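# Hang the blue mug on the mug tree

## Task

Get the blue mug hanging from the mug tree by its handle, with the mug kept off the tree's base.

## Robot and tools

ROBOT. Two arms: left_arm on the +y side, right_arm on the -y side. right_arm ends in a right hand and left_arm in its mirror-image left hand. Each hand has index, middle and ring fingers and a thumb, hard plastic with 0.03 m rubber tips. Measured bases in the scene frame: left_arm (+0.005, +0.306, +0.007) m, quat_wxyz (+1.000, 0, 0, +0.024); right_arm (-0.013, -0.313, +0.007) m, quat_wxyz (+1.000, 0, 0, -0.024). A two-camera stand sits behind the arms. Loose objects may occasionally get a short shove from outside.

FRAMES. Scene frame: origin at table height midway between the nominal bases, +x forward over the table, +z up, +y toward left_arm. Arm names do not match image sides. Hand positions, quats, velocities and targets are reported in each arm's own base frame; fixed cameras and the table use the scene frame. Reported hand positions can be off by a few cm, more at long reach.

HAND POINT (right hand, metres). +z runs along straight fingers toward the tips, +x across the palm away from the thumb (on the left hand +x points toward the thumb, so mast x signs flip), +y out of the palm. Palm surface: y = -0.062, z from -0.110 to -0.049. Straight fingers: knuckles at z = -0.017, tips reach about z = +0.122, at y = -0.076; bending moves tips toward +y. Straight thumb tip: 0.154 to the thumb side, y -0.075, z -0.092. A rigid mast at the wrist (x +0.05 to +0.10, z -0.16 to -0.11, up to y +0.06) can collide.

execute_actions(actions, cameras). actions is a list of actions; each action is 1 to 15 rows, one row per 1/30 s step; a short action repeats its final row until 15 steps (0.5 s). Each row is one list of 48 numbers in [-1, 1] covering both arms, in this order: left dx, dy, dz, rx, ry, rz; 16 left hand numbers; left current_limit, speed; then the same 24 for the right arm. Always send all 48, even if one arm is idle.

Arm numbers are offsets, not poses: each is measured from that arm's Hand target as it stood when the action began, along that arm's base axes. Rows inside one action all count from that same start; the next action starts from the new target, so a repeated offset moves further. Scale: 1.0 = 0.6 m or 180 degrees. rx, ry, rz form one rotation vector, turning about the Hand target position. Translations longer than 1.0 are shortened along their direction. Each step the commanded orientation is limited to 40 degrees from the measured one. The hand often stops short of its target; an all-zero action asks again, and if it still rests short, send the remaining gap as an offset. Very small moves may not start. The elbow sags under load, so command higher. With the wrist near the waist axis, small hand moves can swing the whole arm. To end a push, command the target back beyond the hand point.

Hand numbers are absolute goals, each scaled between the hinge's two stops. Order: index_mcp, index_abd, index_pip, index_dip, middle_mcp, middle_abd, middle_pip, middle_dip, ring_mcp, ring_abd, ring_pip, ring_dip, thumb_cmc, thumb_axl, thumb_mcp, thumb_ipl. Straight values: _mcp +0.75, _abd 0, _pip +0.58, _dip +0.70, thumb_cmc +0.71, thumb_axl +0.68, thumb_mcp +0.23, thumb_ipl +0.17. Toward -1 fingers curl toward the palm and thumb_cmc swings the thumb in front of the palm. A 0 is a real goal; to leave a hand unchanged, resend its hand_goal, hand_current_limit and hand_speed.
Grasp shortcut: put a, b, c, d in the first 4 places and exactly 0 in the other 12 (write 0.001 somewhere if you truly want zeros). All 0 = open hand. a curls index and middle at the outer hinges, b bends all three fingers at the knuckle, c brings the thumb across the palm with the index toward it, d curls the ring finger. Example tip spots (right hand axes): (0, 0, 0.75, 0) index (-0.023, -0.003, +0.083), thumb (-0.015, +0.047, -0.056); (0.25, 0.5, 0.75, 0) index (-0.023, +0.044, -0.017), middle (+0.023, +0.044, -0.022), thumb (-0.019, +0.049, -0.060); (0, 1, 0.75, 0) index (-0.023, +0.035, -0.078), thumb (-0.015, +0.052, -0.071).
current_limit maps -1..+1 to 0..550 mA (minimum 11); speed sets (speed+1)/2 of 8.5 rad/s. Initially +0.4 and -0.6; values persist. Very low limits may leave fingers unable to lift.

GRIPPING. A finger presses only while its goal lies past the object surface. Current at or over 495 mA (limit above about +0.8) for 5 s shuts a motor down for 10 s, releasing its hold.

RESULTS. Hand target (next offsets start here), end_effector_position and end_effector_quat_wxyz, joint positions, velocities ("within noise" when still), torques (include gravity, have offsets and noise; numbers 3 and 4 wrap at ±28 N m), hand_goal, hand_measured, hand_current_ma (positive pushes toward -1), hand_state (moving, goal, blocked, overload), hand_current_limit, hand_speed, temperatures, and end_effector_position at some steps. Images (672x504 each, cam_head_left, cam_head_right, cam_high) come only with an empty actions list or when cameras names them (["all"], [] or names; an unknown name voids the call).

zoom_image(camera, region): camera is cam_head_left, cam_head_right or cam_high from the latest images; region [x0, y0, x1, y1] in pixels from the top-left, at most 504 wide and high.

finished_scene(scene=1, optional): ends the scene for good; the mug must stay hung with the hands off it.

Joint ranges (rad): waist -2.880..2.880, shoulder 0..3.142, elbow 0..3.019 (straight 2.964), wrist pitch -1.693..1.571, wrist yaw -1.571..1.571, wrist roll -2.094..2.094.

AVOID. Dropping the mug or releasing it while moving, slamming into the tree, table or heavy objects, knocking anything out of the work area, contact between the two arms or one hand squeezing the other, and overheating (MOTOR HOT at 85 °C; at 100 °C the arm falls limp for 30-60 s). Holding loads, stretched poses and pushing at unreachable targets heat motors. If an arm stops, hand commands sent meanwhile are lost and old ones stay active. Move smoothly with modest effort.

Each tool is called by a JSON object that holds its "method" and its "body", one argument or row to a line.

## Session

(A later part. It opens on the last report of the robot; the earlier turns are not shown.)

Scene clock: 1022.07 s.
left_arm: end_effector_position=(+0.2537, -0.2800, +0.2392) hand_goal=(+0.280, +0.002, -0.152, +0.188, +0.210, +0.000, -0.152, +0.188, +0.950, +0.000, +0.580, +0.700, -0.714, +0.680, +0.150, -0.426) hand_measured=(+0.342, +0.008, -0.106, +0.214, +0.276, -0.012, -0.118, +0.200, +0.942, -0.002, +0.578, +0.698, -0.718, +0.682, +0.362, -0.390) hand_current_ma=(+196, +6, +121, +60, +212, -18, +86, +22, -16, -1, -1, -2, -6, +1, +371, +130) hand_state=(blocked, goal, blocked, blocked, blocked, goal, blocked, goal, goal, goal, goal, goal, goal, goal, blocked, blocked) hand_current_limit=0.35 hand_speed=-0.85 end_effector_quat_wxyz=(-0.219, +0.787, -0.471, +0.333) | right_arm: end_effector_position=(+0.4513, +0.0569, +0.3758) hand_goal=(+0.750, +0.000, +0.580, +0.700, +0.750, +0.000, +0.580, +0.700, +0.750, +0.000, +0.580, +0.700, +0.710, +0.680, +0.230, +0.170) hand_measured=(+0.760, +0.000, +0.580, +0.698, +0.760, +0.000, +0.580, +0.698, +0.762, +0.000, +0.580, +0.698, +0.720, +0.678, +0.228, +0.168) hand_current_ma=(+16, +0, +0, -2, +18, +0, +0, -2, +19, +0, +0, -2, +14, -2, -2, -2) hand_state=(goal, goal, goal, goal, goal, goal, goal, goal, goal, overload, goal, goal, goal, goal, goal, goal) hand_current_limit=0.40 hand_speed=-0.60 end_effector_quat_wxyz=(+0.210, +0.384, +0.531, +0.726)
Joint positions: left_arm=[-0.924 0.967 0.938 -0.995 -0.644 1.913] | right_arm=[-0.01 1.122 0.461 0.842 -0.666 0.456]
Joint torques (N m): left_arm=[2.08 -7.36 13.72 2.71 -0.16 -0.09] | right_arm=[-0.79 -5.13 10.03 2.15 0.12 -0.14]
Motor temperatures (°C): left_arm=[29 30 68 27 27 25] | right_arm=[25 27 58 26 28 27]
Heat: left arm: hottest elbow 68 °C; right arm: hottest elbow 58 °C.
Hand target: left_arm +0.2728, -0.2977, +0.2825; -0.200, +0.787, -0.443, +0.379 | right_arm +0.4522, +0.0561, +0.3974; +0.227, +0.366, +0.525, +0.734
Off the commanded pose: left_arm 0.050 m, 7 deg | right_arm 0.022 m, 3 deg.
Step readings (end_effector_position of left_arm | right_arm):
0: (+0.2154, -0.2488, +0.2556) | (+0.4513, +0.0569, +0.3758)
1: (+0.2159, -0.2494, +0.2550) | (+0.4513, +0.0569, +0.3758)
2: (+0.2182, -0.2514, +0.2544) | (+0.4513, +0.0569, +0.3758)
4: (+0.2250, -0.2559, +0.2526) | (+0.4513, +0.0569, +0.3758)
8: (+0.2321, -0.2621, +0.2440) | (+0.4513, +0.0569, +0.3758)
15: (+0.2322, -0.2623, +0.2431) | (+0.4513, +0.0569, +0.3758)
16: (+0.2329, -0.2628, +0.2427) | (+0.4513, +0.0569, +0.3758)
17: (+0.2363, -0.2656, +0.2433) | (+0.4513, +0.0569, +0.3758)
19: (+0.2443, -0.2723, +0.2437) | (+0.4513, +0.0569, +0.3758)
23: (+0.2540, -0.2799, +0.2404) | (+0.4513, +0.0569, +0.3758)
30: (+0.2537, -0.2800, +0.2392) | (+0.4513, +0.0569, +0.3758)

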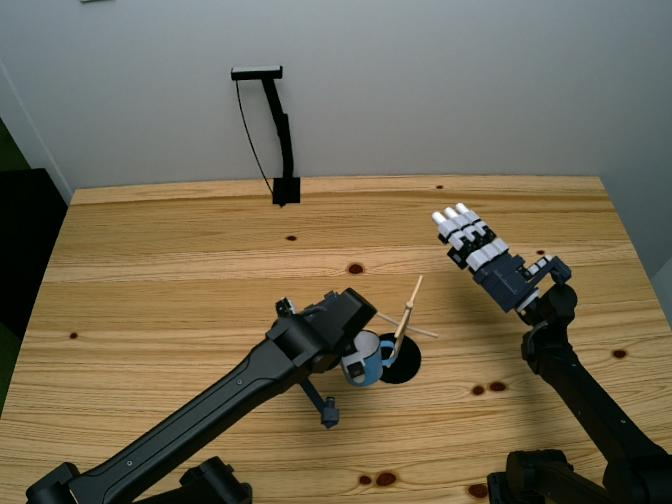

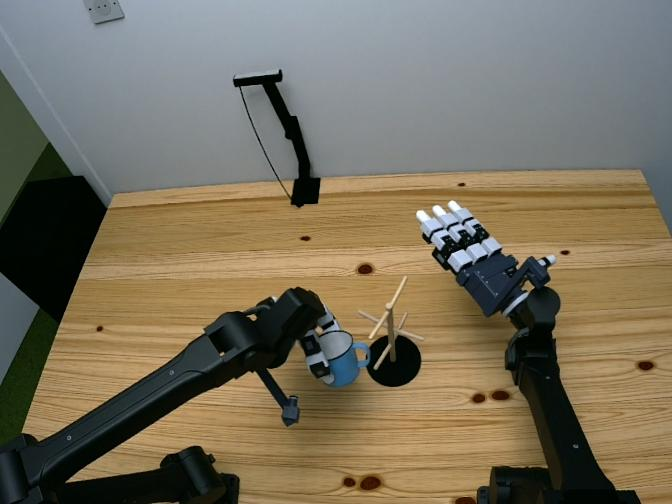

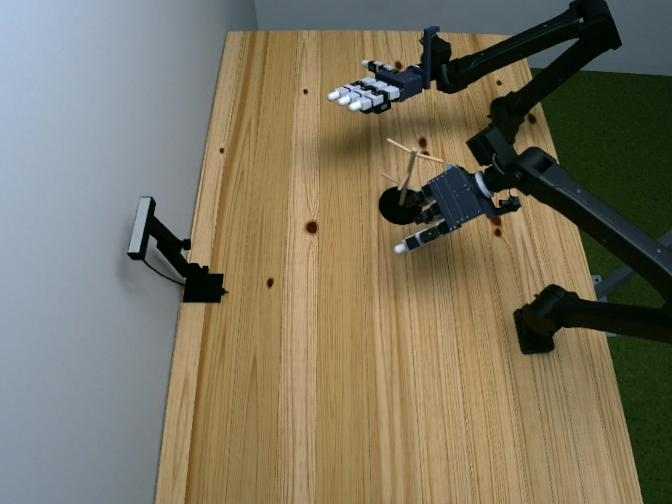

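{"method": "execute_actions", "body": {
  "actions": [
    [[0.0152,-0.0175,0.0245,0,0,0,0.28,0.001,-0.153,0.188,0.21,0,-0.153,0.188,0.95,0,0.58,0.7,-0.714,0.68,0.15,-0.427,0.35,-0.85,0,0,0,0,0,0,0,0,0,0,0,0,0,0,0,0,0,0,0,0,0,0,0.4,-0.6]]
  ],
  "cameras": ["cam_head_left","cam_head_right"]
}}

{"method": "zoom_image", "body": {
  "camera": "cam_head_right",
  "region": [330, 290, 410, 380]
}}

{"method": "zoom_image", "body": {
  "camera": "cam_head_left",
  "region": [350, 290, 430, 380]
}}

Scene clock: 1036.27 s.
left_arm: end_effector_position=(+0.2660, -0.2947, +0.2617) hand_goal=(+0.280, +0.002, -0.152, +0.188, +0.210, +0.000, -0.152, +0.188, +0.950, +0.000, +0.580, +0.700, -0.714, +0.680, +0.150, -0.426) hand_measured=(+0.342, +0.008, -0.106, +0.214, +0.276, -0.012, -0.118, +0.200, +0.942, -0.002, +0.578, +0.698, -0.720, +0.682, +0.362, -0.390) hand_current_ma=(+196, +6, +121, +60, +212, -18, +86, +22, -16, -1, -1, -2, -8, +1, +371, +130) hand_state=(blocked, goal, blocked, blocked, blocked, goal, blocked, goal, goal, goal, goal, goal, goal, goal, blocked, blocked) hand_current_limit=0.35 hand_speed=-0.85 end_effector_quat_wxyz=(-0.213, +0.786, -0.465, +0.346) | right_arm: end_effector_position=(+0.4513, +0.0569, +0.3758) hand_goal=(+0.750, +0.000, +0.580, +0.700, +0.750, +0.000, +0.580, +0.700, +0.750, +0.000, +0.580, +0.700, +0.710, +0.680, +0.230, +0.170) hand_measured=(+0.760, +0.000, +0.580, +0.698, +0.760, +0.000, +0.580, +0.698, +0.762, +0.000, +0.580, +0.698, +0.720, +0.678, +0.228, +0.168) hand_current_ma=(+16, +0, +0, -2, +18, +0, +0, -2, +19, +0, +0, -2, +14, -2, -2, -2) hand_state=(goal, goal, goal, goal, goal, goal, goal, goal, goal, overload, goal, goal, goal, goal, goal, goal) hand_current_limit=0.40 hand_speed=-0.60 end_effector_quat_wxyz=(+0.210, +0.384, +0.531, +0.726)
Joint positions: left_arm=[-0.921 1 1.005 -0.995 -0.643 1.917] | right_arm=[-0.01 1.122 0.461 0.842 -0.666 0.456]
Joint torques (N m): left_arm=[2.08 -6.95 13.5 2.04 -0.15 -0.11] | right_arm=[-0.62 -5.36 10.07 2.17 0.11 -0.15]
Motor temperatures (°C): left_arm=[29 30 65 27 27 25] | right_arm=[25 27 58 26 28 27]
Heat: left arm: hottest elbow 65 °C; right arm: hottest elbow 58 °C.
Hand target: left_arm +0.2820, -0.3082, +0.2971; -0.201, +0.787, -0.443, +0.379 | right_arm +0.4522, +0.0561, +0.3974; +0.227, +0.366, +0.525, +0.734
Off the commanded pose: left_arm 0.041 m, 5 deg | right_arm 0.022 m, 3 deg.
Step readings (end_effector_position of left_arm | right_arm):
0: (+0.2537, -0.2799, +0.2391) | (+0.4513, +0.0569, +0.3758)
1: (+0.2543, -0.2804, +0.2403) | (+0.4513, +0.0569, +0.3758)
2: (+0.2556, -0.2822, +0.2422) | (+0.4513, +0.0569, +0.3758)
4: (+0.2600, -0.2872, +0.2490) | (+0.4513, +0.0569, +0.3758)
8: (+0.2655, -0.2942, +0.2611) | (+0.4513, +0.0569, +0.3758)
15: (+0.2660, -0.2947, +0.2617) | (+0.4513, +0.0569, +0.3758)
Images, in order (width x height): cam_head_left 672x504, cam_head_right 672x504.

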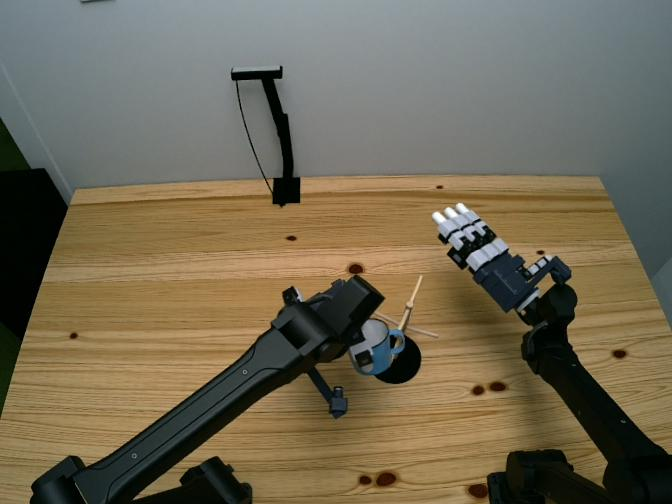

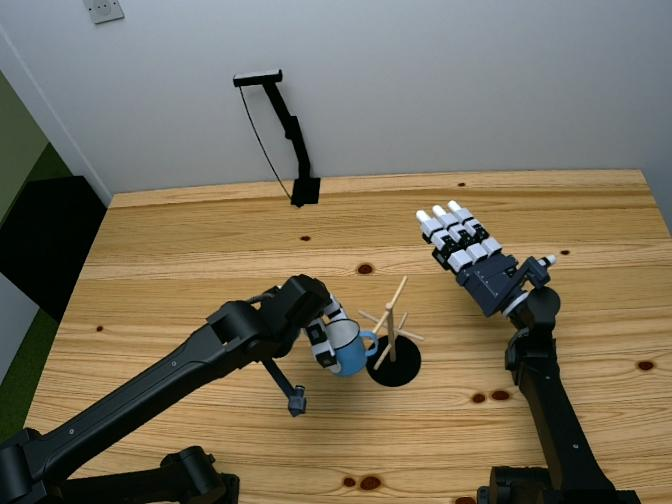

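Scaled by 5.600 from the camera's 672x504 image, which has a finer 960x720 frame.

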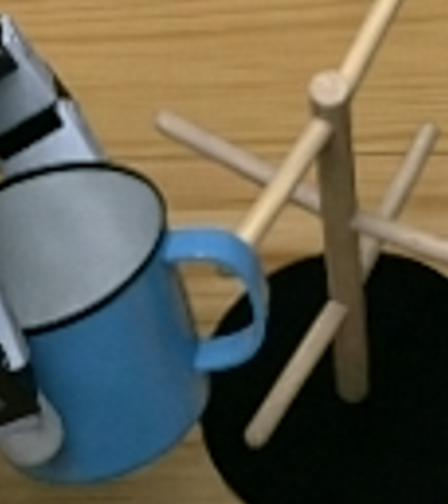

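Scaled by 5.600 from the camera's 672x504 image, which has a finer 960x720 frame.

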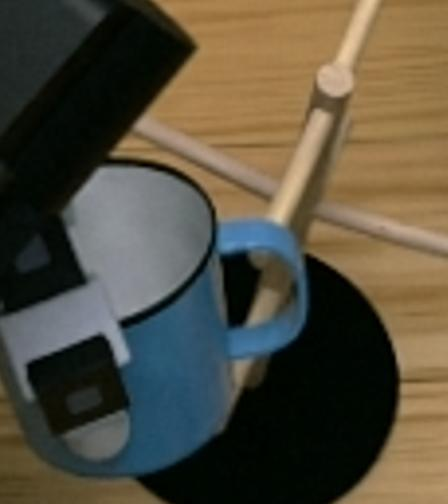

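{"method": "execute_actions", "body": {
  "actions": [
    [[0.0282,-0.0164,-0.003,0,0,0,0.28,0.001,-0.153,0.188,0.21,0,-0.153,0.188,0.95,0,0.58,0.7,-0.714,0.68,0.15,-0.427,0.35,-0.85,0,0,0,0,0,0,0,0,0,0,0,0,0,0,0,0,0,0,0,0,0,0,0.4,-0.6]]
  ],
  "cameras": ["cam_head_left","cam_head_right"]
}}

{"method": "zoom_image", "body": {
  "camera": "cam_head_right",
  "region": [330, 290, 410, 380]
}}

{"method": "zoom_image", "body": {
  "camera": "cam_head_left",
  "region": [350, 290, 430, 380]
}}

Scene clock: 1055.63 s.
left_arm: end_effector_position=(+0.2789, -0.3003, +0.2508) hand_goal=(+0.280, +0.002, -0.152, +0.188, +0.210, +0.000, -0.152, +0.188, +0.950, +0.000, +0.580, +0.700, -0.714, +0.680, +0.150, -0.426) hand_measured=(+0.342, +0.008, -0.106, +0.214, +0.276, -0.012, -0.118, +0.200, +0.942, -0.002, +0.578, +0.698, -0.720, +0.682, +0.362, -0.390) hand_current_ma=(+196, +6, +121, +60, +212, -18, +86, +22, -16, -1, -1, -2, -7, +1, +371, +130) hand_state=(blocked, goal, blocked, blocked, blocked, goal, blocked, goal, goal, goal, goal, goal, goal, goal, blocked, blocked) hand_current_limit=0.35 hand_speed=-0.85 end_effector_quat_wxyz=(-0.218, +0.788, -0.472, +0.331) | right_arm: end_effector_position=(+0.4513, +0.0569, +0.3758) hand_goal=(+0.750, +0.000, +0.580, +0.700, +0.750, +0.000, +0.580, +0.700, +0.750, +0.000, +0.580, +0.700, +0.710, +0.680, +0.230, +0.170) hand_measured=(+0.760, +0.000, +0.580, +0.698, +0.760, +0.000, +0.580, +0.698, +0.762, +0.000, +0.580, +0.698, +0.720, +0.678, +0.228, +0.168) hand_current_ma=(+16, +0, +0, -2, +18, +0, +0, -2, +19, +0, +0, -2, +14, -2, -2, -2) hand_state=(goal, goal, goal, goal, goal, goal, goal, goal, goal, overload, goal, goal, goal, goal, goal, goal) hand_current_limit=0.40 hand_speed=-0.60 end_effector_quat_wxyz=(+0.210, +0.384, +0.531, +0.726)
Joint positions: left_arm=[-0.898 1.054 1.022 -0.98 -0.629 1.939] | right_arm=[-0.01 1.122 0.461 0.842 -0.666 0.456]
Joint torques (N m): left_arm=[2.08 -8.76 13.83 2.77 -0.15 -0.1] | right_arm=[-0.67 -5.07 10.06 2.07 0.12 -0.14]
Motor temperatures (°C): left_arm=[29 30 63 27 26 25] | right_arm=[25 27 58 26 28 27]
Heat: left arm: hottest elbow 63 °C; right arm: hottest elbow 58 °C.
Hand target: left_arm +0.2989, -0.3180, +0.2953; -0.201, +0.787, -0.443, +0.379 | right_arm +0.4522, +0.0561, +0.3974; +0.227, +0.366, +0.525, +0.734
Off the commanded pose: left_arm 0.052 m, 7 deg | right_arm 0.022 m, 3 deg.
Step readings (end_effector_position of left_arm | right_arm):
0: (+0.2660, -0.2947, +0.2617) | (+0.4513, +0.0569, +0.3758)
1: (+0.2664, -0.2951, +0.2614) | (+0.4513, +0.0569, +0.3758)
2: (+0.2676, -0.2963, +0.2611) | (+0.4513, +0.0569, +0.3758)
4: (+0.2731, -0.2983, +0.2591) | (+0.4513, +0.0569, +0.3758)
8: (+0.2788, -0.3004, +0.2521) | (+0.4513, +0.0569, +0.3758)
15: (+0.2790, -0.3004, +0.2509) | (+0.4513, +0.0569, +0.3758)
Images, in order (width x height): cam_head_left 672x504, cam_head_right 672x504.

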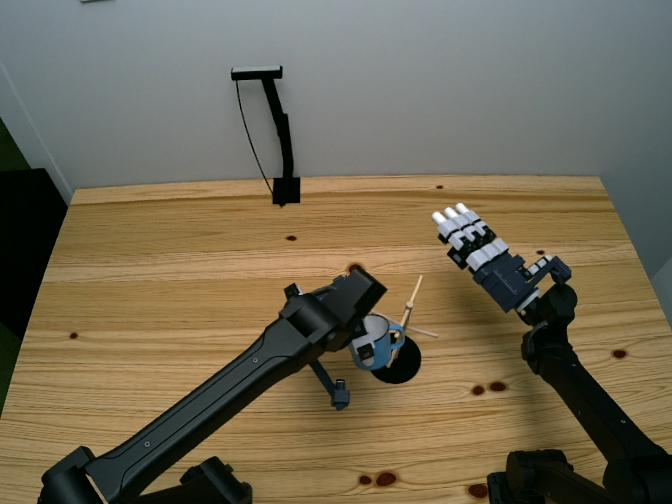

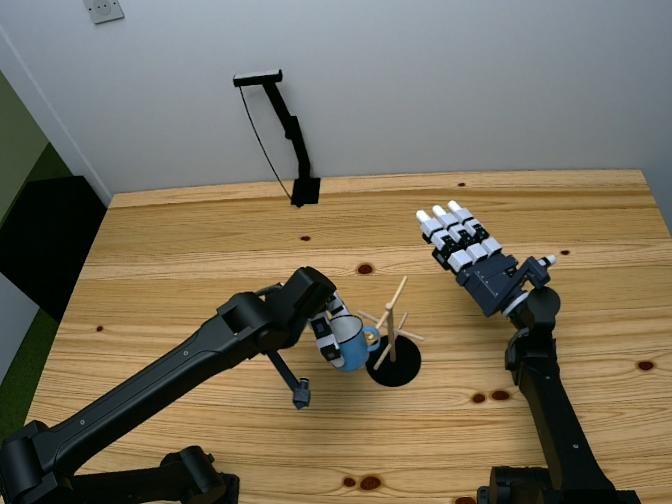

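Scaled by 5.600 from the camera's 672x504 image, which has a finer 960x720 frame.

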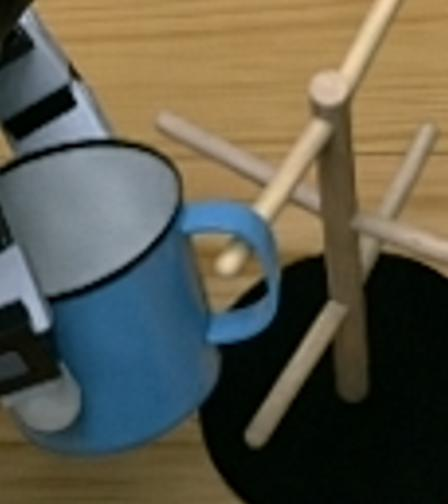

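Scaled by 5.600 from the camera's 672x504 image, which has a finer 960x720 frame.

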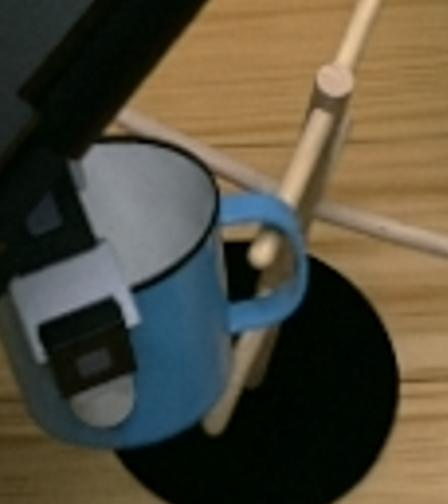

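{"method": "execute_actions", "body": {
  "actions": [
    [[0.048,-0.032,0.003,0,0,0,0.28,0.001,-0.153,0.188,0.21,0,-0.153,0.188,0.95,0,0.58,0.7,-0.714,0.68,0.15,-0.427,0.35,-0.85,0,0,0,0,0,0,0,0,0,0,0,0,0,0,0,0,0,0,0,0,0,0,0.4,-0.6]]
  ],
  "cameras": ["cam_head_left","cam_head_right"]
}}

{"method": "zoom_image", "body": {
  "camera": "cam_head_right",
  "region": [330, 290, 410, 380]
}}

{"method": "zoom_image", "body": {
  "camera": "cam_head_left",
  "region": [350, 290, 430, 380]
}}

Scene clock: 1070.43 s.
left_arm: end_effector_position=(+0.3081, -0.3207, +0.2538) hand_goal=(+0.280, +0.002, -0.152, +0.188, +0.210, +0.000, -0.152, +0.188, +0.950, +0.000, +0.580, +0.700, -0.714, +0.680, +0.150, -0.426) hand_measured=(+0.342, +0.008, -0.106, +0.214, +0.276, -0.012, -0.116, +0.200, +0.942, -0.002, +0.578, +0.698, -0.718, +0.682, +0.362, -0.390) hand_current_ma=(+196, +6, +121, +60, +212, -18, +87, +22, -16, -1, -1, -2, -6, +1, +371, +130) hand_state=(blocked, goal, blocked, blocked, blocked, goal, blocked, goal, goal, goal, goal, goal, goal, goal, blocked, blocked) hand_current_limit=0.35 hand_speed=-0.85 end_effector_quat_wxyz=(-0.216, +0.788, -0.470, +0.333) | right_arm: end_effector_position=(+0.4513, +0.0569, +0.3758) hand_goal=(+0.750, +0.000, +0.580, +0.700, +0.750, +0.000, +0.580, +0.700, +0.750, +0.000, +0.580, +0.700, +0.710, +0.680, +0.230, +0.170) hand_measured=(+0.760, +0.000, +0.580, +0.698, +0.760, +0.000, +0.580, +0.698, +0.762, +0.000, +0.580, +0.698, +0.720, +0.678, +0.228, +0.168) hand_current_ma=(+16, +0, +0, -2, +18, +0, +0, -2, +19, +0, +0, -2, +14, -2, -2, -2) hand_state=(goal, goal, goal, goal, goal, goal, goal, goal, goal, overload, goal, goal, goal, goal, goal, goal) hand_current_limit=0.40 hand_speed=-0.60 end_effector_quat_wxyz=(+0.210, +0.384, +0.531, +0.726)
Joint positions: left_arm=[-0.868 1.142 1.089 -0.937 -0.61 1.966] | right_arm=[-0.01 1.122 0.461 0.842 -0.666 0.456]
Joint torques (N m): left_arm=[1.85 -10.23 13.65 2.71 -0.13 -0.1] | right_arm=[-0.79 -5.3 10.02 2.22 0.13 -0.13]
Motor temperatures (°C): left_arm=[29 31 66 27 26 25] | right_arm=[25 27 58 26 28 27]
Heat: left arm: hottest elbow 66 °C; right arm: hottest elbow 58 °C.
Hand target: left_arm +0.3276, -0.3373, +0.2970; -0.201, +0.787, -0.443, +0.379 | right_arm +0.4522, +0.0561, +0.3974; +0.227, +0.366, +0.525, +0.734
Off the commanded pose: left_arm 0.050 m, 6 deg | right_arm 0.022 m, 3 deg.
Step readings (end_effector_position of left_arm | right_arm):
0: (+0.2789, -0.3003, +0.2508) | (+0.4513, +0.0569, +0.3758)
1: (+0.2798, -0.3011, +0.2512) | (+0.4513, +0.0569, +0.3758)
2: (+0.2838, -0.3025, +0.2522) | (+0.4513, +0.0569, +0.3758)
4: (+0.2939, -0.3108, +0.2554) | (+0.4513, +0.0569, +0.3758)
8: (+0.3075, -0.3208, +0.2555) | (+0.4513, +0.0569, +0.3758)
15: (+0.3081, -0.3208, +0.2539) | (+0.4513, +0.0569, +0.3758)
Images, in order (width x height): cam_head_left 672x504, cam_head_right 672x504.

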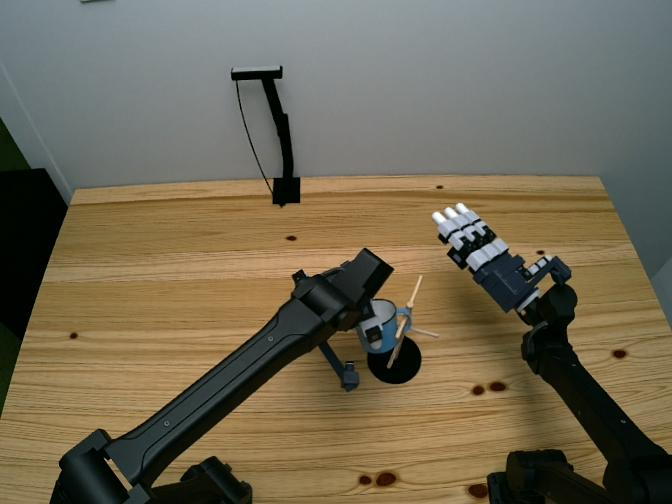

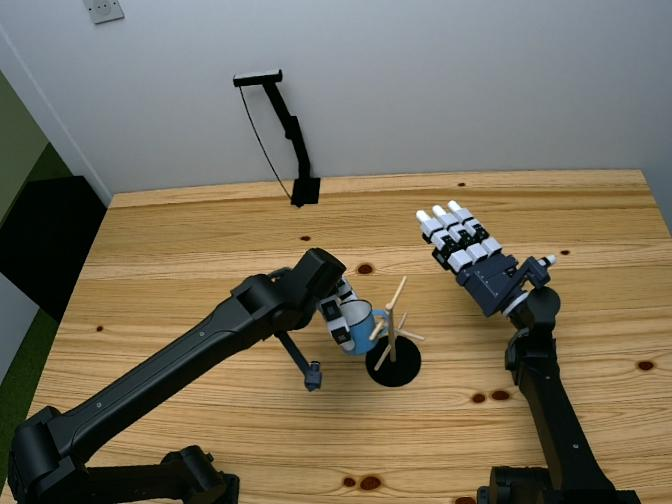

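Scaled by 5.600 from the camera's 672x504 image, which has a finer 960x720 frame.

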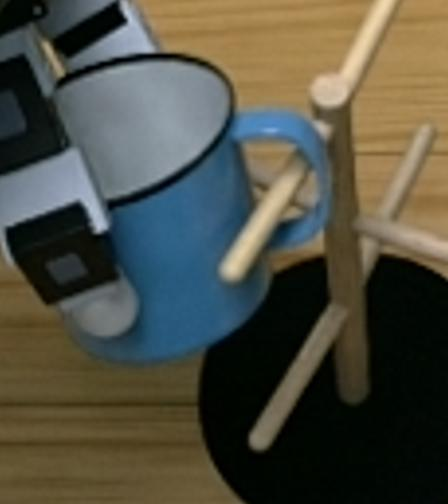

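Scaled by 5.600 from the camera's 672x504 image, which has a finer 960x720 frame.

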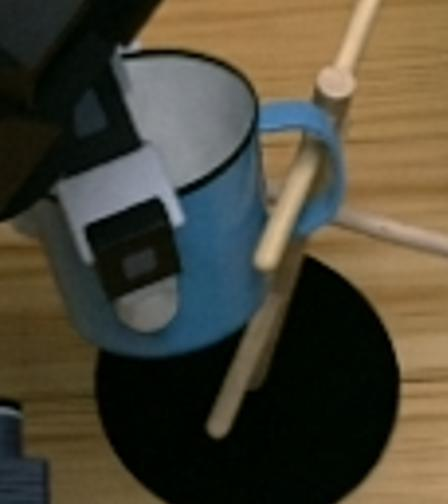

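{"method": "execute_actions", "body": {
  "actions": [
    [[-0.0132,-0.0088,-0.0313,-0.0705,0.041,0.0175,0.28,0.001,-0.153,0.188,0.21,0,-0.153,0.188,0.95,0,0.58,0.7,-0.714,0.68,0.15,-0.427,0.35,-0.85,0,0,0,0,0,0,0,0,0,0,0,0,0,0,0,0,0,0,0,0,0,0,0.4,-0.6]]
  ],
  "cameras": ["cam_head_left","cam_head_right","cam_high"]
}}

{"method": "zoom_image", "body": {
  "camera": "cam_head_right",
  "region": [320, 280, 420, 390]
}}

{"method": "zoom_image", "body": {
  "camera": "cam_head_left",
  "region": [340, 280, 440, 390]
}}

{"method": "zoom_image", "body": {
  "camera": "cam_high",
  "region": [370, 110, 510, 250]
}}

Scene clock: 1097.90 s.
left_arm: end_effector_position=(+0.3063, -0.3334, +0.2455) hand_goal=(+0.280, +0.002, -0.152, +0.188, +0.210, +0.000, -0.152, +0.188, +0.950, +0.000, +0.580, +0.700, -0.714, +0.680, +0.150, -0.426) hand_measured=(+0.342, +0.006, -0.104, +0.216, +0.278, -0.014, -0.116, +0.200, +0.942, -0.002, +0.578, +0.698, -0.724, +0.682, +0.358, -0.390) hand_current_ma=(+198, +6, +130, +63, +222, -22, +91, +23, -15, -1, -1, -2, -16, +1, +371, +134) hand_state=(blocked, goal, blocked, blocked, blocked, goal, blocked, goal, goal, goal, goal, goal, goal, goal, blocked, blocked) hand_current_limit=0.35 hand_speed=-0.85 end_effector_quat_wxyz=(-0.113, +0.838, -0.423, +0.324) | right_arm: end_effector_position=(+0.4513, +0.0569, +0.3758) hand_goal=(+0.750, +0.000, +0.580, +0.700, +0.750, +0.000, +0.580, +0.700, +0.750, +0.000, +0.580, +0.700, +0.710, +0.680, +0.230, +0.170) hand_measured=(+0.760, +0.000, +0.580, +0.698, +0.760, +0.000, +0.580, +0.698, +0.762, +0.000, +0.580, +0.698, +0.720, +0.678, +0.228, +0.168) hand_current_ma=(+16, +0, +0, -2, +18, +0, +0, -2, +19, +0, +0, -2, +14, -2, -2, -2) hand_state=(goal, goal, goal, goal, goal, goal, goal, goal, goal, overload, goal, goal, goal, goal, goal, goal) hand_current_limit=0.40 hand_speed=-0.60 end_effector_quat_wxyz=(+0.210, +0.384, +0.531, +0.726)
Joint positions: left_arm=[-0.802 1.136 1.048 -0.899 -0.411 1.83] | right_arm=[-0.01 1.122 0.461 0.842 -0.666 0.456]
Joint torques (N m): left_arm=[1.61 -12.04 10.41 3.17 -0.07 -0.51] | right_arm=[-0.91 -5.25 10.07 2.1 0.12 -0.15]
Motor temperatures (°C): left_arm=[29 31 66 28 26 25] | right_arm=[25 27 58 26 28 27]
Heat: left arm: hottest elbow 66 °C; right arm: hottest elbow 58 °C.
Hand target: left_arm +0.3197, -0.3426, +0.2784; -0.094, +0.839, -0.388, +0.369 | right_arm +0.4522, +0.0561, +0.3974; +0.227, +0.366, +0.525, +0.734
Off the commanded pose: left_arm 0.036 m, 7 deg | right_arm 0.022 m, 3 deg.
Step readings (end_effector_position of left_arm | right_arm):
0: (+0.3081, -0.3207, +0.2538) | (+0.4513, +0.0569, +0.3758)
1: (+0.3060, -0.3239, +0.2536) | (+0.4513, +0.0569, +0.3758)
2: (+0.2995, -0.3328, +0.2534) | (+0.4513, +0.0569, +0.3758)
4: (+0.3003, -0.3349, +0.2507) | (+0.4513, +0.0569, +0.3758)
8: (+0.3037, -0.3322, +0.2442) | (+0.4513, +0.0569, +0.3758)
15: (+0.3061, -0.3331, +0.2453) | (+0.4513, +0.0569, +0.3758)

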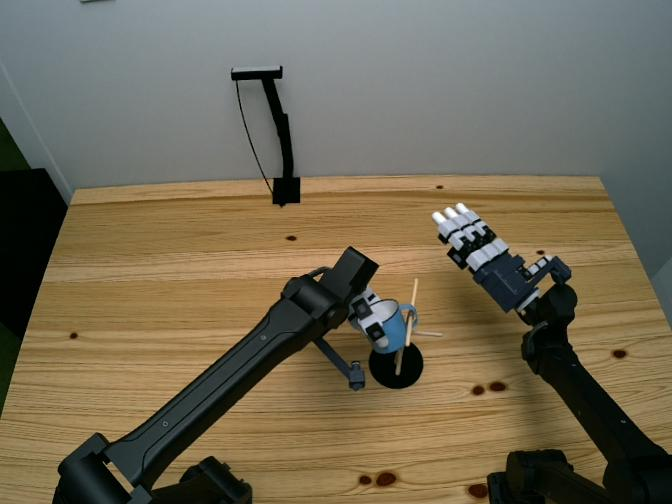

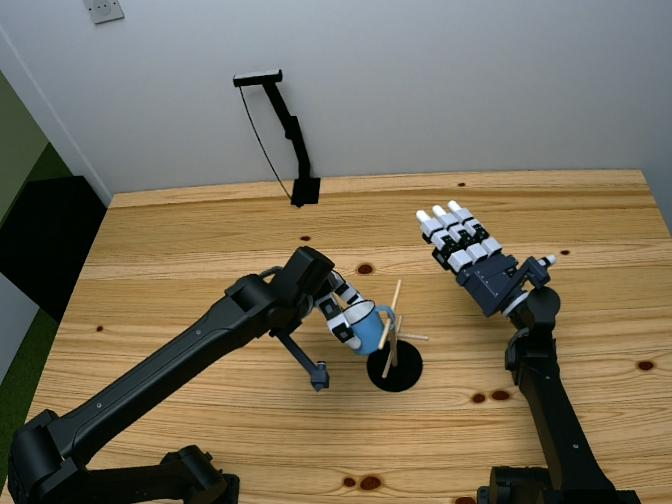

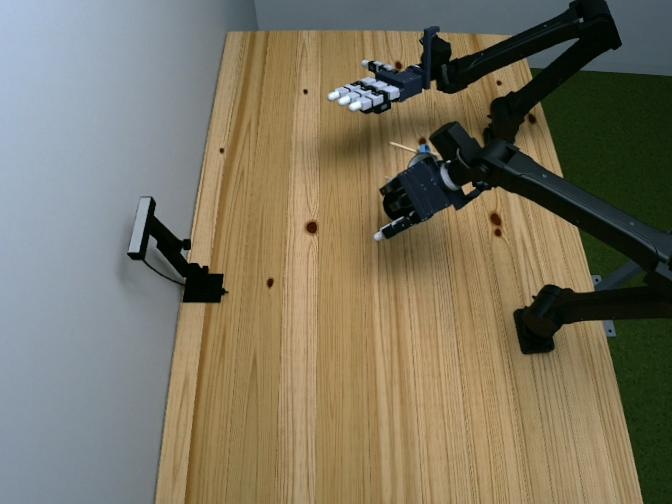

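Scaled by 4.582 from the camera's 672x504 image, which has a finer 960x720 frame.

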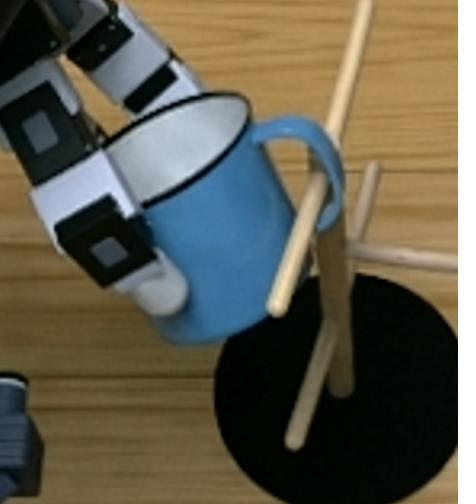

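Scaled by 4.582 from the camera's 672x504 image, which has a finer 960x720 frame.

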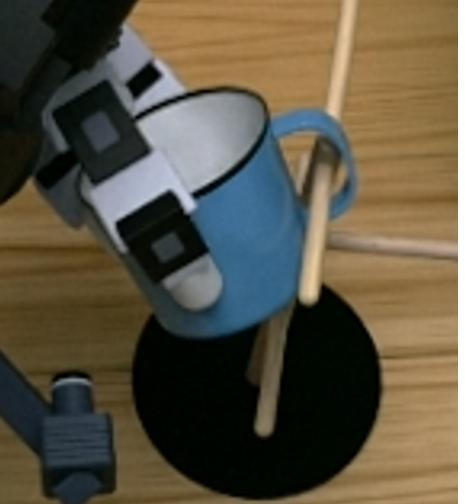

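Scaled by 3.600 from the camera's 672x504 image, which has a finer 960x720 frame.

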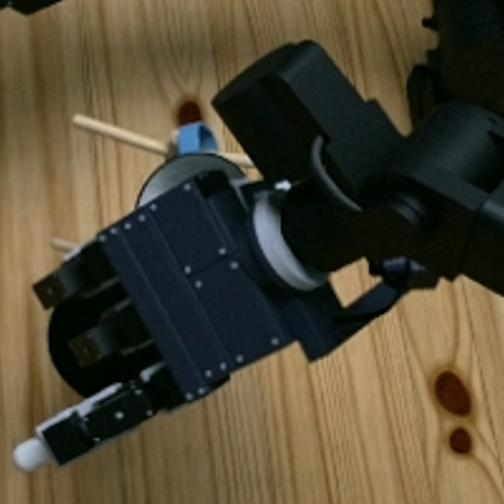

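{"method": "execute_actions", "body": {
  "actions": [
    [[-0.016,0.005,-0.018,0,0,0,0.28,0.001,-0.153,0.188,0.21,0,-0.153,0.188,0.95,0,0.58,0.7,-0.714,0.68,0.15,-0.427,0.35,-0.85,0,0,0,0,0,0,0,0,0,0,0,0,0,0,0,0,0,0,0,0,0,0,0.4,-0.6]]
  ],
  "cameras": ["cam_head_left","cam_head_right"]
}}

{"method": "zoom_image", "body": {
  "camera": "cam_head_right",
  "region": [320, 280, 430, 400]
}}

{"method": "zoom_image", "body": {
  "camera": "cam_head_left",
  "region": [340, 280, 450, 400]
}}

Scene clock: 1177.43 s.
left_arm: end_effector_position=(+0.3017, -0.3272, +0.2365) hand_goal=(+0.280, +0.002, -0.152, +0.188, +0.210, +0.000, -0.152, +0.188, +0.950, +0.000, +0.580, +0.700, -0.714, +0.680, +0.150, -0.426) hand_measured=(+0.342, +0.006, -0.104, +0.216, +0.278, -0.014, -0.116, +0.200, +0.942, -0.002, +0.578, +0.698, -0.722, +0.682, +0.358, -0.390) hand_current_ma=(+198, +6, +130, +63, +222, -22, +91, +23, -15, -1, -1, -2, -14, +1, +371, +134) hand_state=(blocked, goal, blocked, blocked, blocked, goal, blocked, goal, goal, goal, goal, goal, goal, goal, blocked, blocked) hand_current_limit=0.35 hand_speed=-0.85 end_effector_quat_wxyz=(-0.112, +0.843, -0.414, +0.325) | right_arm: end_effector_position=(+0.4513, +0.0569, +0.3758) hand_goal=(+0.750, +0.000, +0.580, +0.700, +0.750, +0.000, +0.580, +0.700, +0.750, +0.000, +0.580, +0.700, +0.710, +0.680, +0.230, +0.170) hand_measured=(+0.760, +0.000, +0.580, +0.698, +0.760, +0.000, +0.580, +0.698, +0.762, +0.000, +0.580, +0.698, +0.720, +0.678, +0.228, +0.168) hand_current_ma=(+16, +0, +0, -2, +18, +0, +0, -2, +19, +0, +0, -2, +14, -2, -2, -2) hand_state=(goal, goal, goal, goal, goal, goal, goal, goal, goal, overload, goal, goal, goal, goal, goal, goal) hand_current_limit=0.40 hand_speed=-0.60 end_effector_quat_wxyz=(+0.210, +0.384, +0.531, +0.726)
Joint positions: left_arm=[-0.802 1.114 1.007 -0.88 -0.416 1.81] | right_arm=[-0.01 1.122 0.461 0.842 -0.666 0.456]
Joint torques (N m): left_arm=[0.38 -11.52 10.28 3.1 -0.21 -0.44] | right_arm=[-1.08 -5.36 10.02 2.15 0.12 -0.13]
Motor temperatures (°C): left_arm=[29 32 59 28 25 25] | right_arm=[25 27 59 26 28 27]
Heat: left arm: hottest elbow 59 °C; right arm: hottest elbow 59 °C.
Hand target: left_arm +0.3101, -0.3396, +0.2675; -0.094, +0.839, -0.388, +0.369 | right_arm +0.4522, +0.0561, +0.3974; +0.227, +0.366, +0.525, +0.734
Off the commanded pose: left_arm 0.034 m, 6 deg | right_arm 0.022 m, 3 deg.
Step readings (end_effector_position of left_arm | right_arm):
0: (+0.3063, -0.3334, +0.2455) | (+0.4513, +0.0569, +0.3758)
1: (+0.3066, -0.3332, +0.2448) | (+0.4513, +0.0569, +0.3758)
2: (+0.3068, -0.3329, +0.2441) | (+0.4513, +0.0569, +0.3758)
4: (+0.3042, -0.3298, +0.2401) | (+0.4513, +0.0569, +0.3758)
8: (+0.3015, -0.3271, +0.2364) | (+0.4513, +0.0569, +0.3758)
15: (+0.3017, -0.3272, +0.2365) | (+0.4513, +0.0569, +0.3758)
Images, in order (width x height): cam_head_left 672x504, cam_head_right 672x504.

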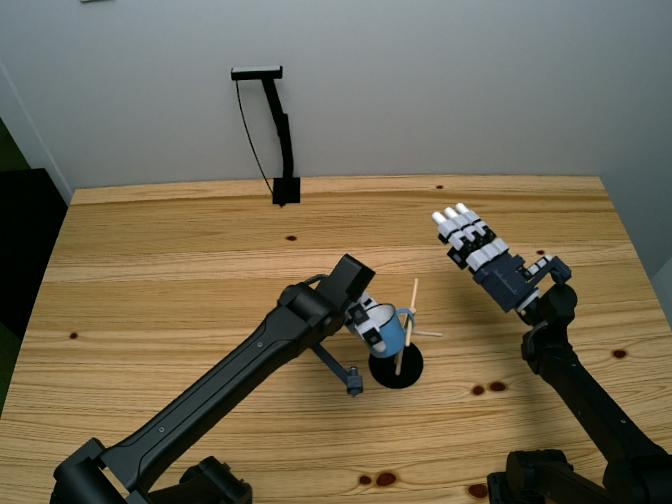

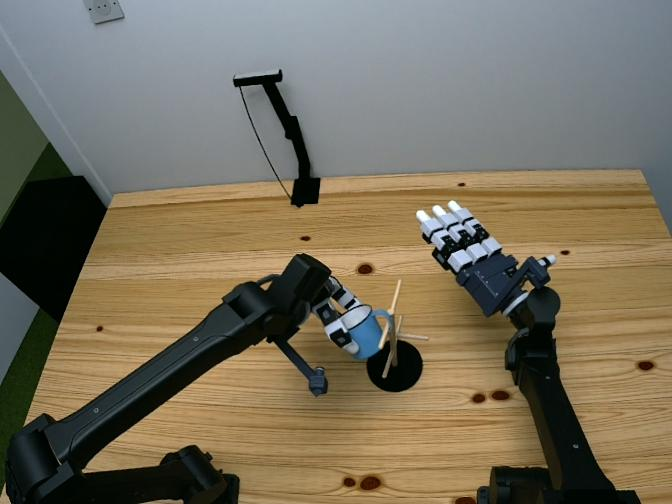

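Scaled by 4.200 from the camera's 672x504 image, which has a finer 960x720 frame.

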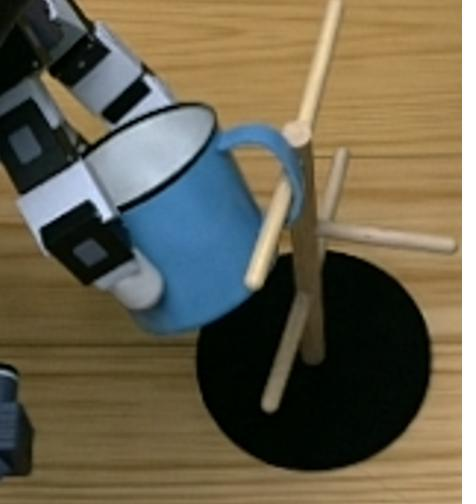

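Scaled by 4.200 from the camera's 672x504 image, which has a finer 960x720 frame.

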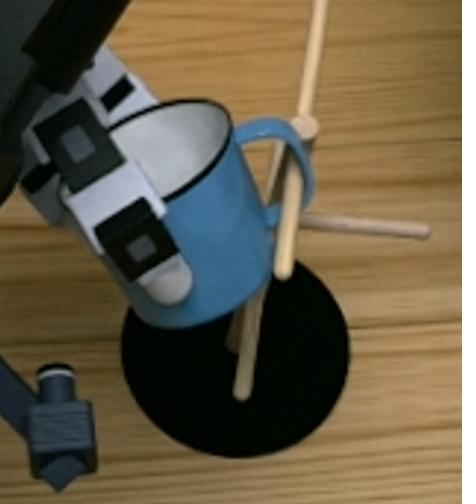

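{"method": "execute_actions", "body": {
  "actions": [
    [[-0.042,0.01,-0.008,0,0,0,0.28,0.001,-0.153,0.188,0.21,0,-0.153,0.188,0.95,0,0.58,0.7,-0.714,0.68,0.15,-0.427,0.35,-0.85,0,0,0,0,0,0,0,0,0,0,0,0,0,0,0,0,0,0,0,0,0,0,0.4,-0.6]]
  ],
  "cameras": ["cam_head_left","cam_head_right"]
}}

{"method": "zoom_image", "body": {
  "camera": "cam_head_right",
  "region": [320, 280, 430, 400]
}}

{"method": "zoom_image", "body": {
  "camera": "cam_head_left",
  "region": [340, 280, 450, 400]
}}

Scene clock: 1188.17 s.
left_arm: end_effector_position=(+0.2786, -0.3259, +0.2404) hand_goal=(+0.280, +0.002, -0.152, +0.188, +0.210, +0.000, -0.152, +0.188, +0.950, +0.000, +0.580, +0.700, -0.714, +0.680, +0.150, -0.426) hand_measured=(+0.342, +0.008, -0.104, +0.216, +0.278, -0.014, -0.116, +0.200, +0.942, -0.002, +0.578, +0.698, -0.722, +0.682, +0.358, -0.390) hand_current_ma=(+198, +8, +130, +63, +222, -22, +91, +23, -15, -1, -1, -2, -13, +1, +371, +134) hand_state=(blocked, goal, blocked, blocked, blocked, goal, blocked, goal, goal, goal, goal, goal, goal, goal, blocked, blocked) hand_current_limit=0.35 hand_speed=-0.85 end_effector_quat_wxyz=(-0.107, +0.838, -0.411, +0.342) | right_arm: end_effector_position=(+0.4513, +0.0569, +0.3758) hand_goal=(+0.750, +0.000, +0.580, +0.700, +0.750, +0.000, +0.580, +0.700, +0.750, +0.000, +0.580, +0.700, +0.710, +0.680, +0.230, +0.170) hand_measured=(+0.760, +0.000, +0.580, +0.698, +0.760, +0.000, +0.580, +0.698, +0.762, +0.000, +0.580, +0.698, +0.720, +0.678, +0.228, +0.168) hand_current_ma=(+16, +0, +0, -2, +18, +0, +0, -2, +19, +0, +0, -2, +14, -2, -2, -2) hand_state=(goal, goal, goal, goal, goal, goal, goal, goal, goal, overload, goal, goal, goal, goal, goal, goal) hand_current_limit=0.40 hand_speed=-0.60 end_effector_quat_wxyz=(+0.210, +0.384, +0.531, +0.726)
Joint positions: left_arm=[-0.852 1.047 0.958 -0.877 -0.445 1.771] | right_arm=[-0.01 1.122 0.461 0.842 -0.666 0.456]
Joint torques (N m): left_arm=[0.73 -9.47 10.35 2.07 -0.24 -0.46] | right_arm=[-0.73 -5.25 10.14 2.17 0.13 -0.14]
Motor temperatures (°C): left_arm=[29 32 61 28 25 25] | right_arm=[25 27 59 26 28 27]
Heat: left arm: hottest elbow 61 °C; right arm: hottest elbow 59 °C.
Hand target: left_arm +0.2850, -0.3335, +0.2627; -0.094, +0.839, -0.388, +0.369 | right_arm +0.4522, +0.0561, +0.3974; +0.227, +0.366, +0.525, +0.734
Off the commanded pose: left_arm 0.024 m, 4 deg | right_arm 0.022 m, 3 deg.
Step readings (end_effector_position of left_arm | right_arm):
0: (+0.3017, -0.3272, +0.2365) | (+0.4513, +0.0569, +0.3758)
1: (+0.3008, -0.3270, +0.2360) | (+0.4513, +0.0569, +0.3758)
2: (+0.2974, -0.3276, +0.2356) | (+0.4513, +0.0569, +0.3758)
4: (+0.2884, -0.3251, +0.2347) | (+0.4513, +0.0569, +0.3758)
8: (+0.2788, -0.3253, +0.2393) | (+0.4513, +0.0569, +0.3758)
15: (+0.2785, -0.3258, +0.2403) | (+0.4513, +0.0569, +0.3758)
Images, in order (width x height): cam_head_left 672x504, cam_head_right 672x504.

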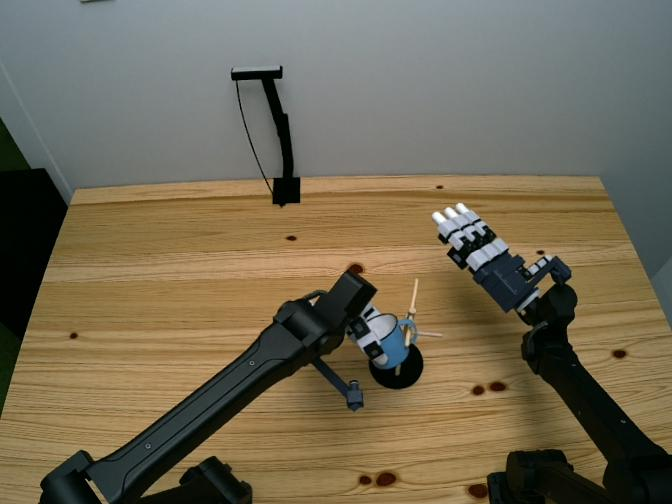

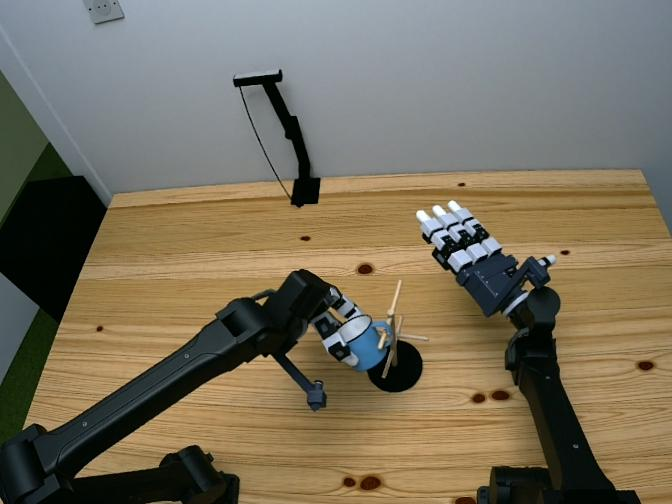

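Scaled by 4.200 from the camera's 672x504 image, which has a finer 960x720 frame.

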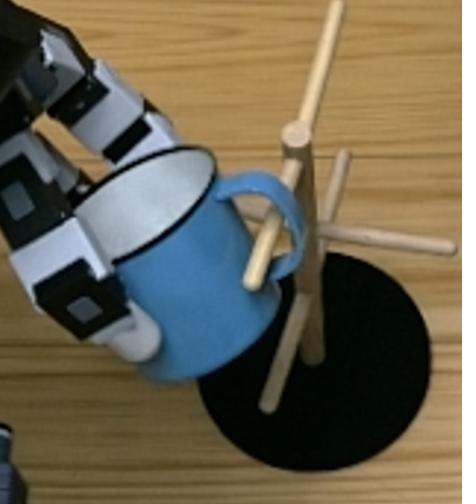

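Scaled by 4.200 from the camera's 672x504 image, which has a finer 960x720 frame.

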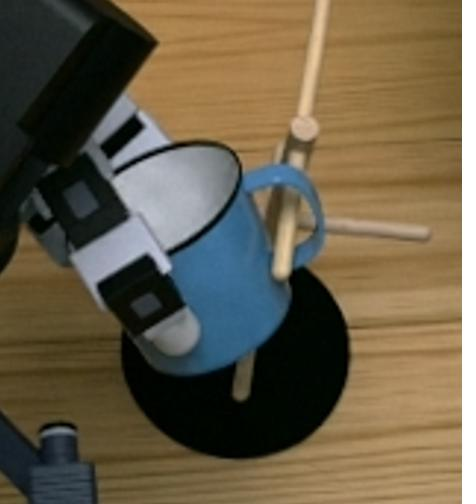

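{"method": "execute_actions", "body": {
  "actions": [
    [[0.004,0,-0.03,0,0,0,0.28,0.001,-0.153,0.188,0.21,0,-0.153,0.188,0.95,0,0.58,0.7,-0.714,0.68,0.15,-0.427,0.35,-0.85,0,0,0,0,0,0,0,0,0,0,0,0,0,0,0,0,0,0,0,0,0,0,0.4,-0.6]]
  ],
  "cameras": ["cam_head_left","cam_head_right"]
}}

{"method": "zoom_image", "body": {
  "camera": "cam_head_right",
  "region": [320, 280, 430, 400]
}}

{"method": "zoom_image", "body": {
  "camera": "cam_head_left",
  "region": [340, 280, 450, 400]
}}

Scene clock: 1204.43 s.
left_arm: end_effector_position=(+0.2764, -0.3238, +0.2248) hand_goal=(+0.280, +0.002, -0.152, +0.188, +0.210, +0.000, -0.152, +0.188, +0.950, +0.000, +0.580, +0.700, -0.714, +0.680, +0.150, -0.426) hand_measured=(+0.342, +0.012, -0.104, +0.216, +0.278, -0.014, -0.116, +0.200, +0.942, -0.002, +0.578, +0.698, -0.724, +0.682, +0.358, -0.390) hand_current_ma=(+198, +14, +130, +63, +222, -22, +91, +23, -15, -1, -1, -2, -19, +1, +371, +134) hand_state=(blocked, goal, blocked, blocked, blocked, goal, blocked, goal, goal, goal, goal, goal, goal, goal, blocked, blocked) hand_current_limit=0.35 hand_speed=-0.85 end_effector_quat_wxyz=(-0.106, +0.840, -0.410, +0.339) | right_arm: end_effector_position=(+0.4513, +0.0569, +0.3758) hand_goal=(+0.750, +0.000, +0.580, +0.700, +0.750, +0.000, +0.580, +0.700, +0.750, +0.000, +0.580, +0.700, +0.710, +0.680, +0.230, +0.170) hand_measured=(+0.760, +0.000, +0.580, +0.698, +0.760, +0.000, +0.580, +0.698, +0.762, +0.000, +0.580, +0.698, +0.720, +0.678, +0.228, +0.168) hand_current_ma=(+16, +0, +0, -2, +18, +0, +0, -2, +19, +0, +0, -2, +14, -2, -2, -2) hand_state=(goal, goal, goal, goal, goal, goal, goal, goal, goal, overload, goal, goal, goal, goal, goal, goal) hand_current_limit=0.40 hand_speed=-0.60 end_effector_quat_wxyz=(+0.210, +0.384, +0.531, +0.726)
Joint positions: left_arm=[-0.852 1.047 0.919 -0.847 -0.443 1.765] | right_arm=[-0.01 1.122 0.461 0.842 -0.666 0.456]
Joint torques (N m): left_arm=[1.2 -8.76 10.1 2.91 -0.18 -0.34] | right_arm=[-0.85 -5.13 10.03 2.1 0.12 -0.14]
Motor temperatures (°C): left_arm=[29 31 60 28 25 25] | right_arm=[25 27 59 26 28 27]
Heat: left arm: hottest elbow 60 °C; right arm: hottest elbow 59 °C.
Hand target: left_arm +0.2874, -0.3335, +0.2447; -0.094, +0.839, -0.388, +0.369 | right_arm +0.4522, +0.0561, +0.3974; +0.227, +0.366, +0.525, +0.734
Off the commanded pose: left_arm 0.025 m, 4 deg | right_arm 0.022 m, 3 deg.
Step readings (end_effector_position of left_arm | right_arm):
0: (+0.2786, -0.3259, +0.2404) | (+0.4513, +0.0569, +0.3758)
1: (+0.2787, -0.3260, +0.2393) | (+0.4513, +0.0569, +0.3758)
2: (+0.2792, -0.3265, +0.2378) | (+0.4513, +0.0569, +0.3758)
4: (+0.2780, -0.3252, +0.2309) | (+0.4513, +0.0569, +0.3758)
8: (+0.2762, -0.3235, +0.2246) | (+0.4513, +0.0569, +0.3758)
15: (+0.2764, -0.3238, +0.2248) | (+0.4513, +0.0569, +0.3758)
Images, in order (width x height): cam_head_left 672x504, cam_head_right 672x504.

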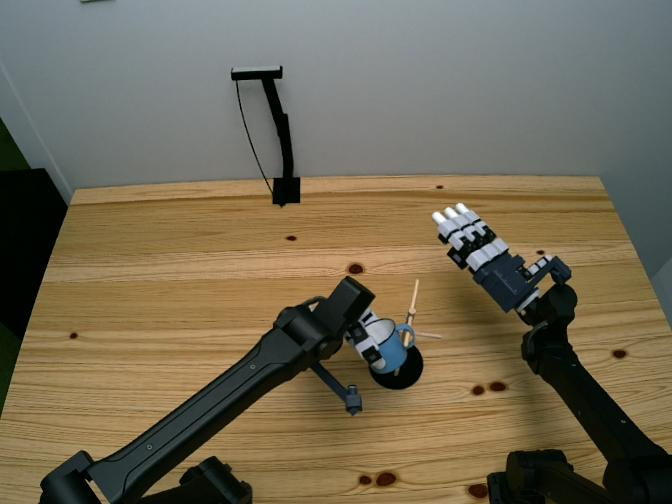

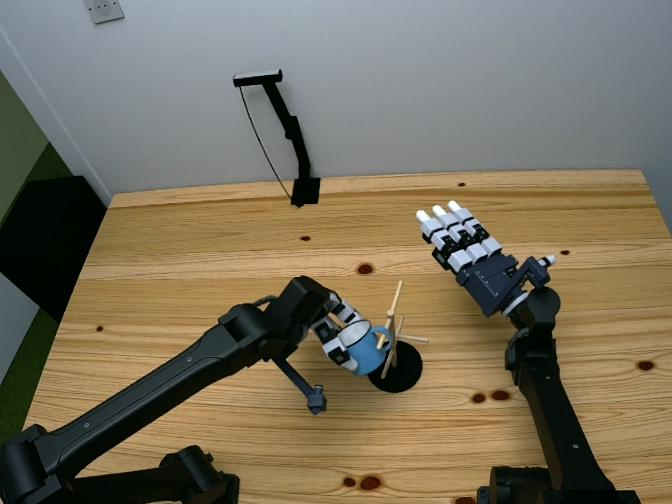

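Scaled by 4.200 from the camera's 672x504 image, which has a finer 960x720 frame.

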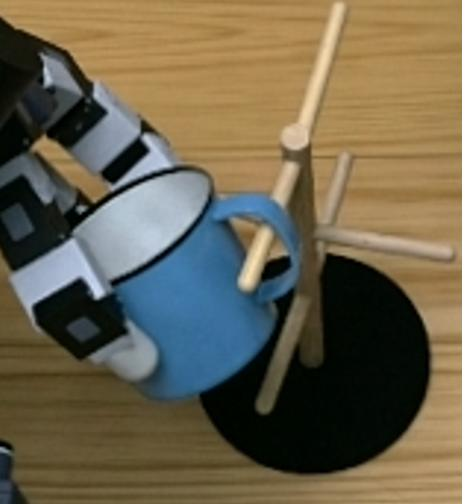

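Scaled by 4.200 from the camera's 672x504 image, which has a finer 960x720 frame.

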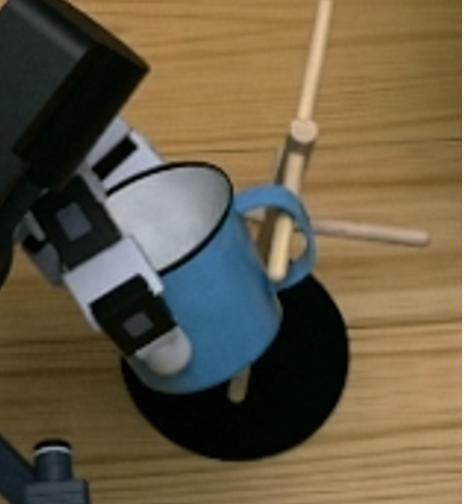

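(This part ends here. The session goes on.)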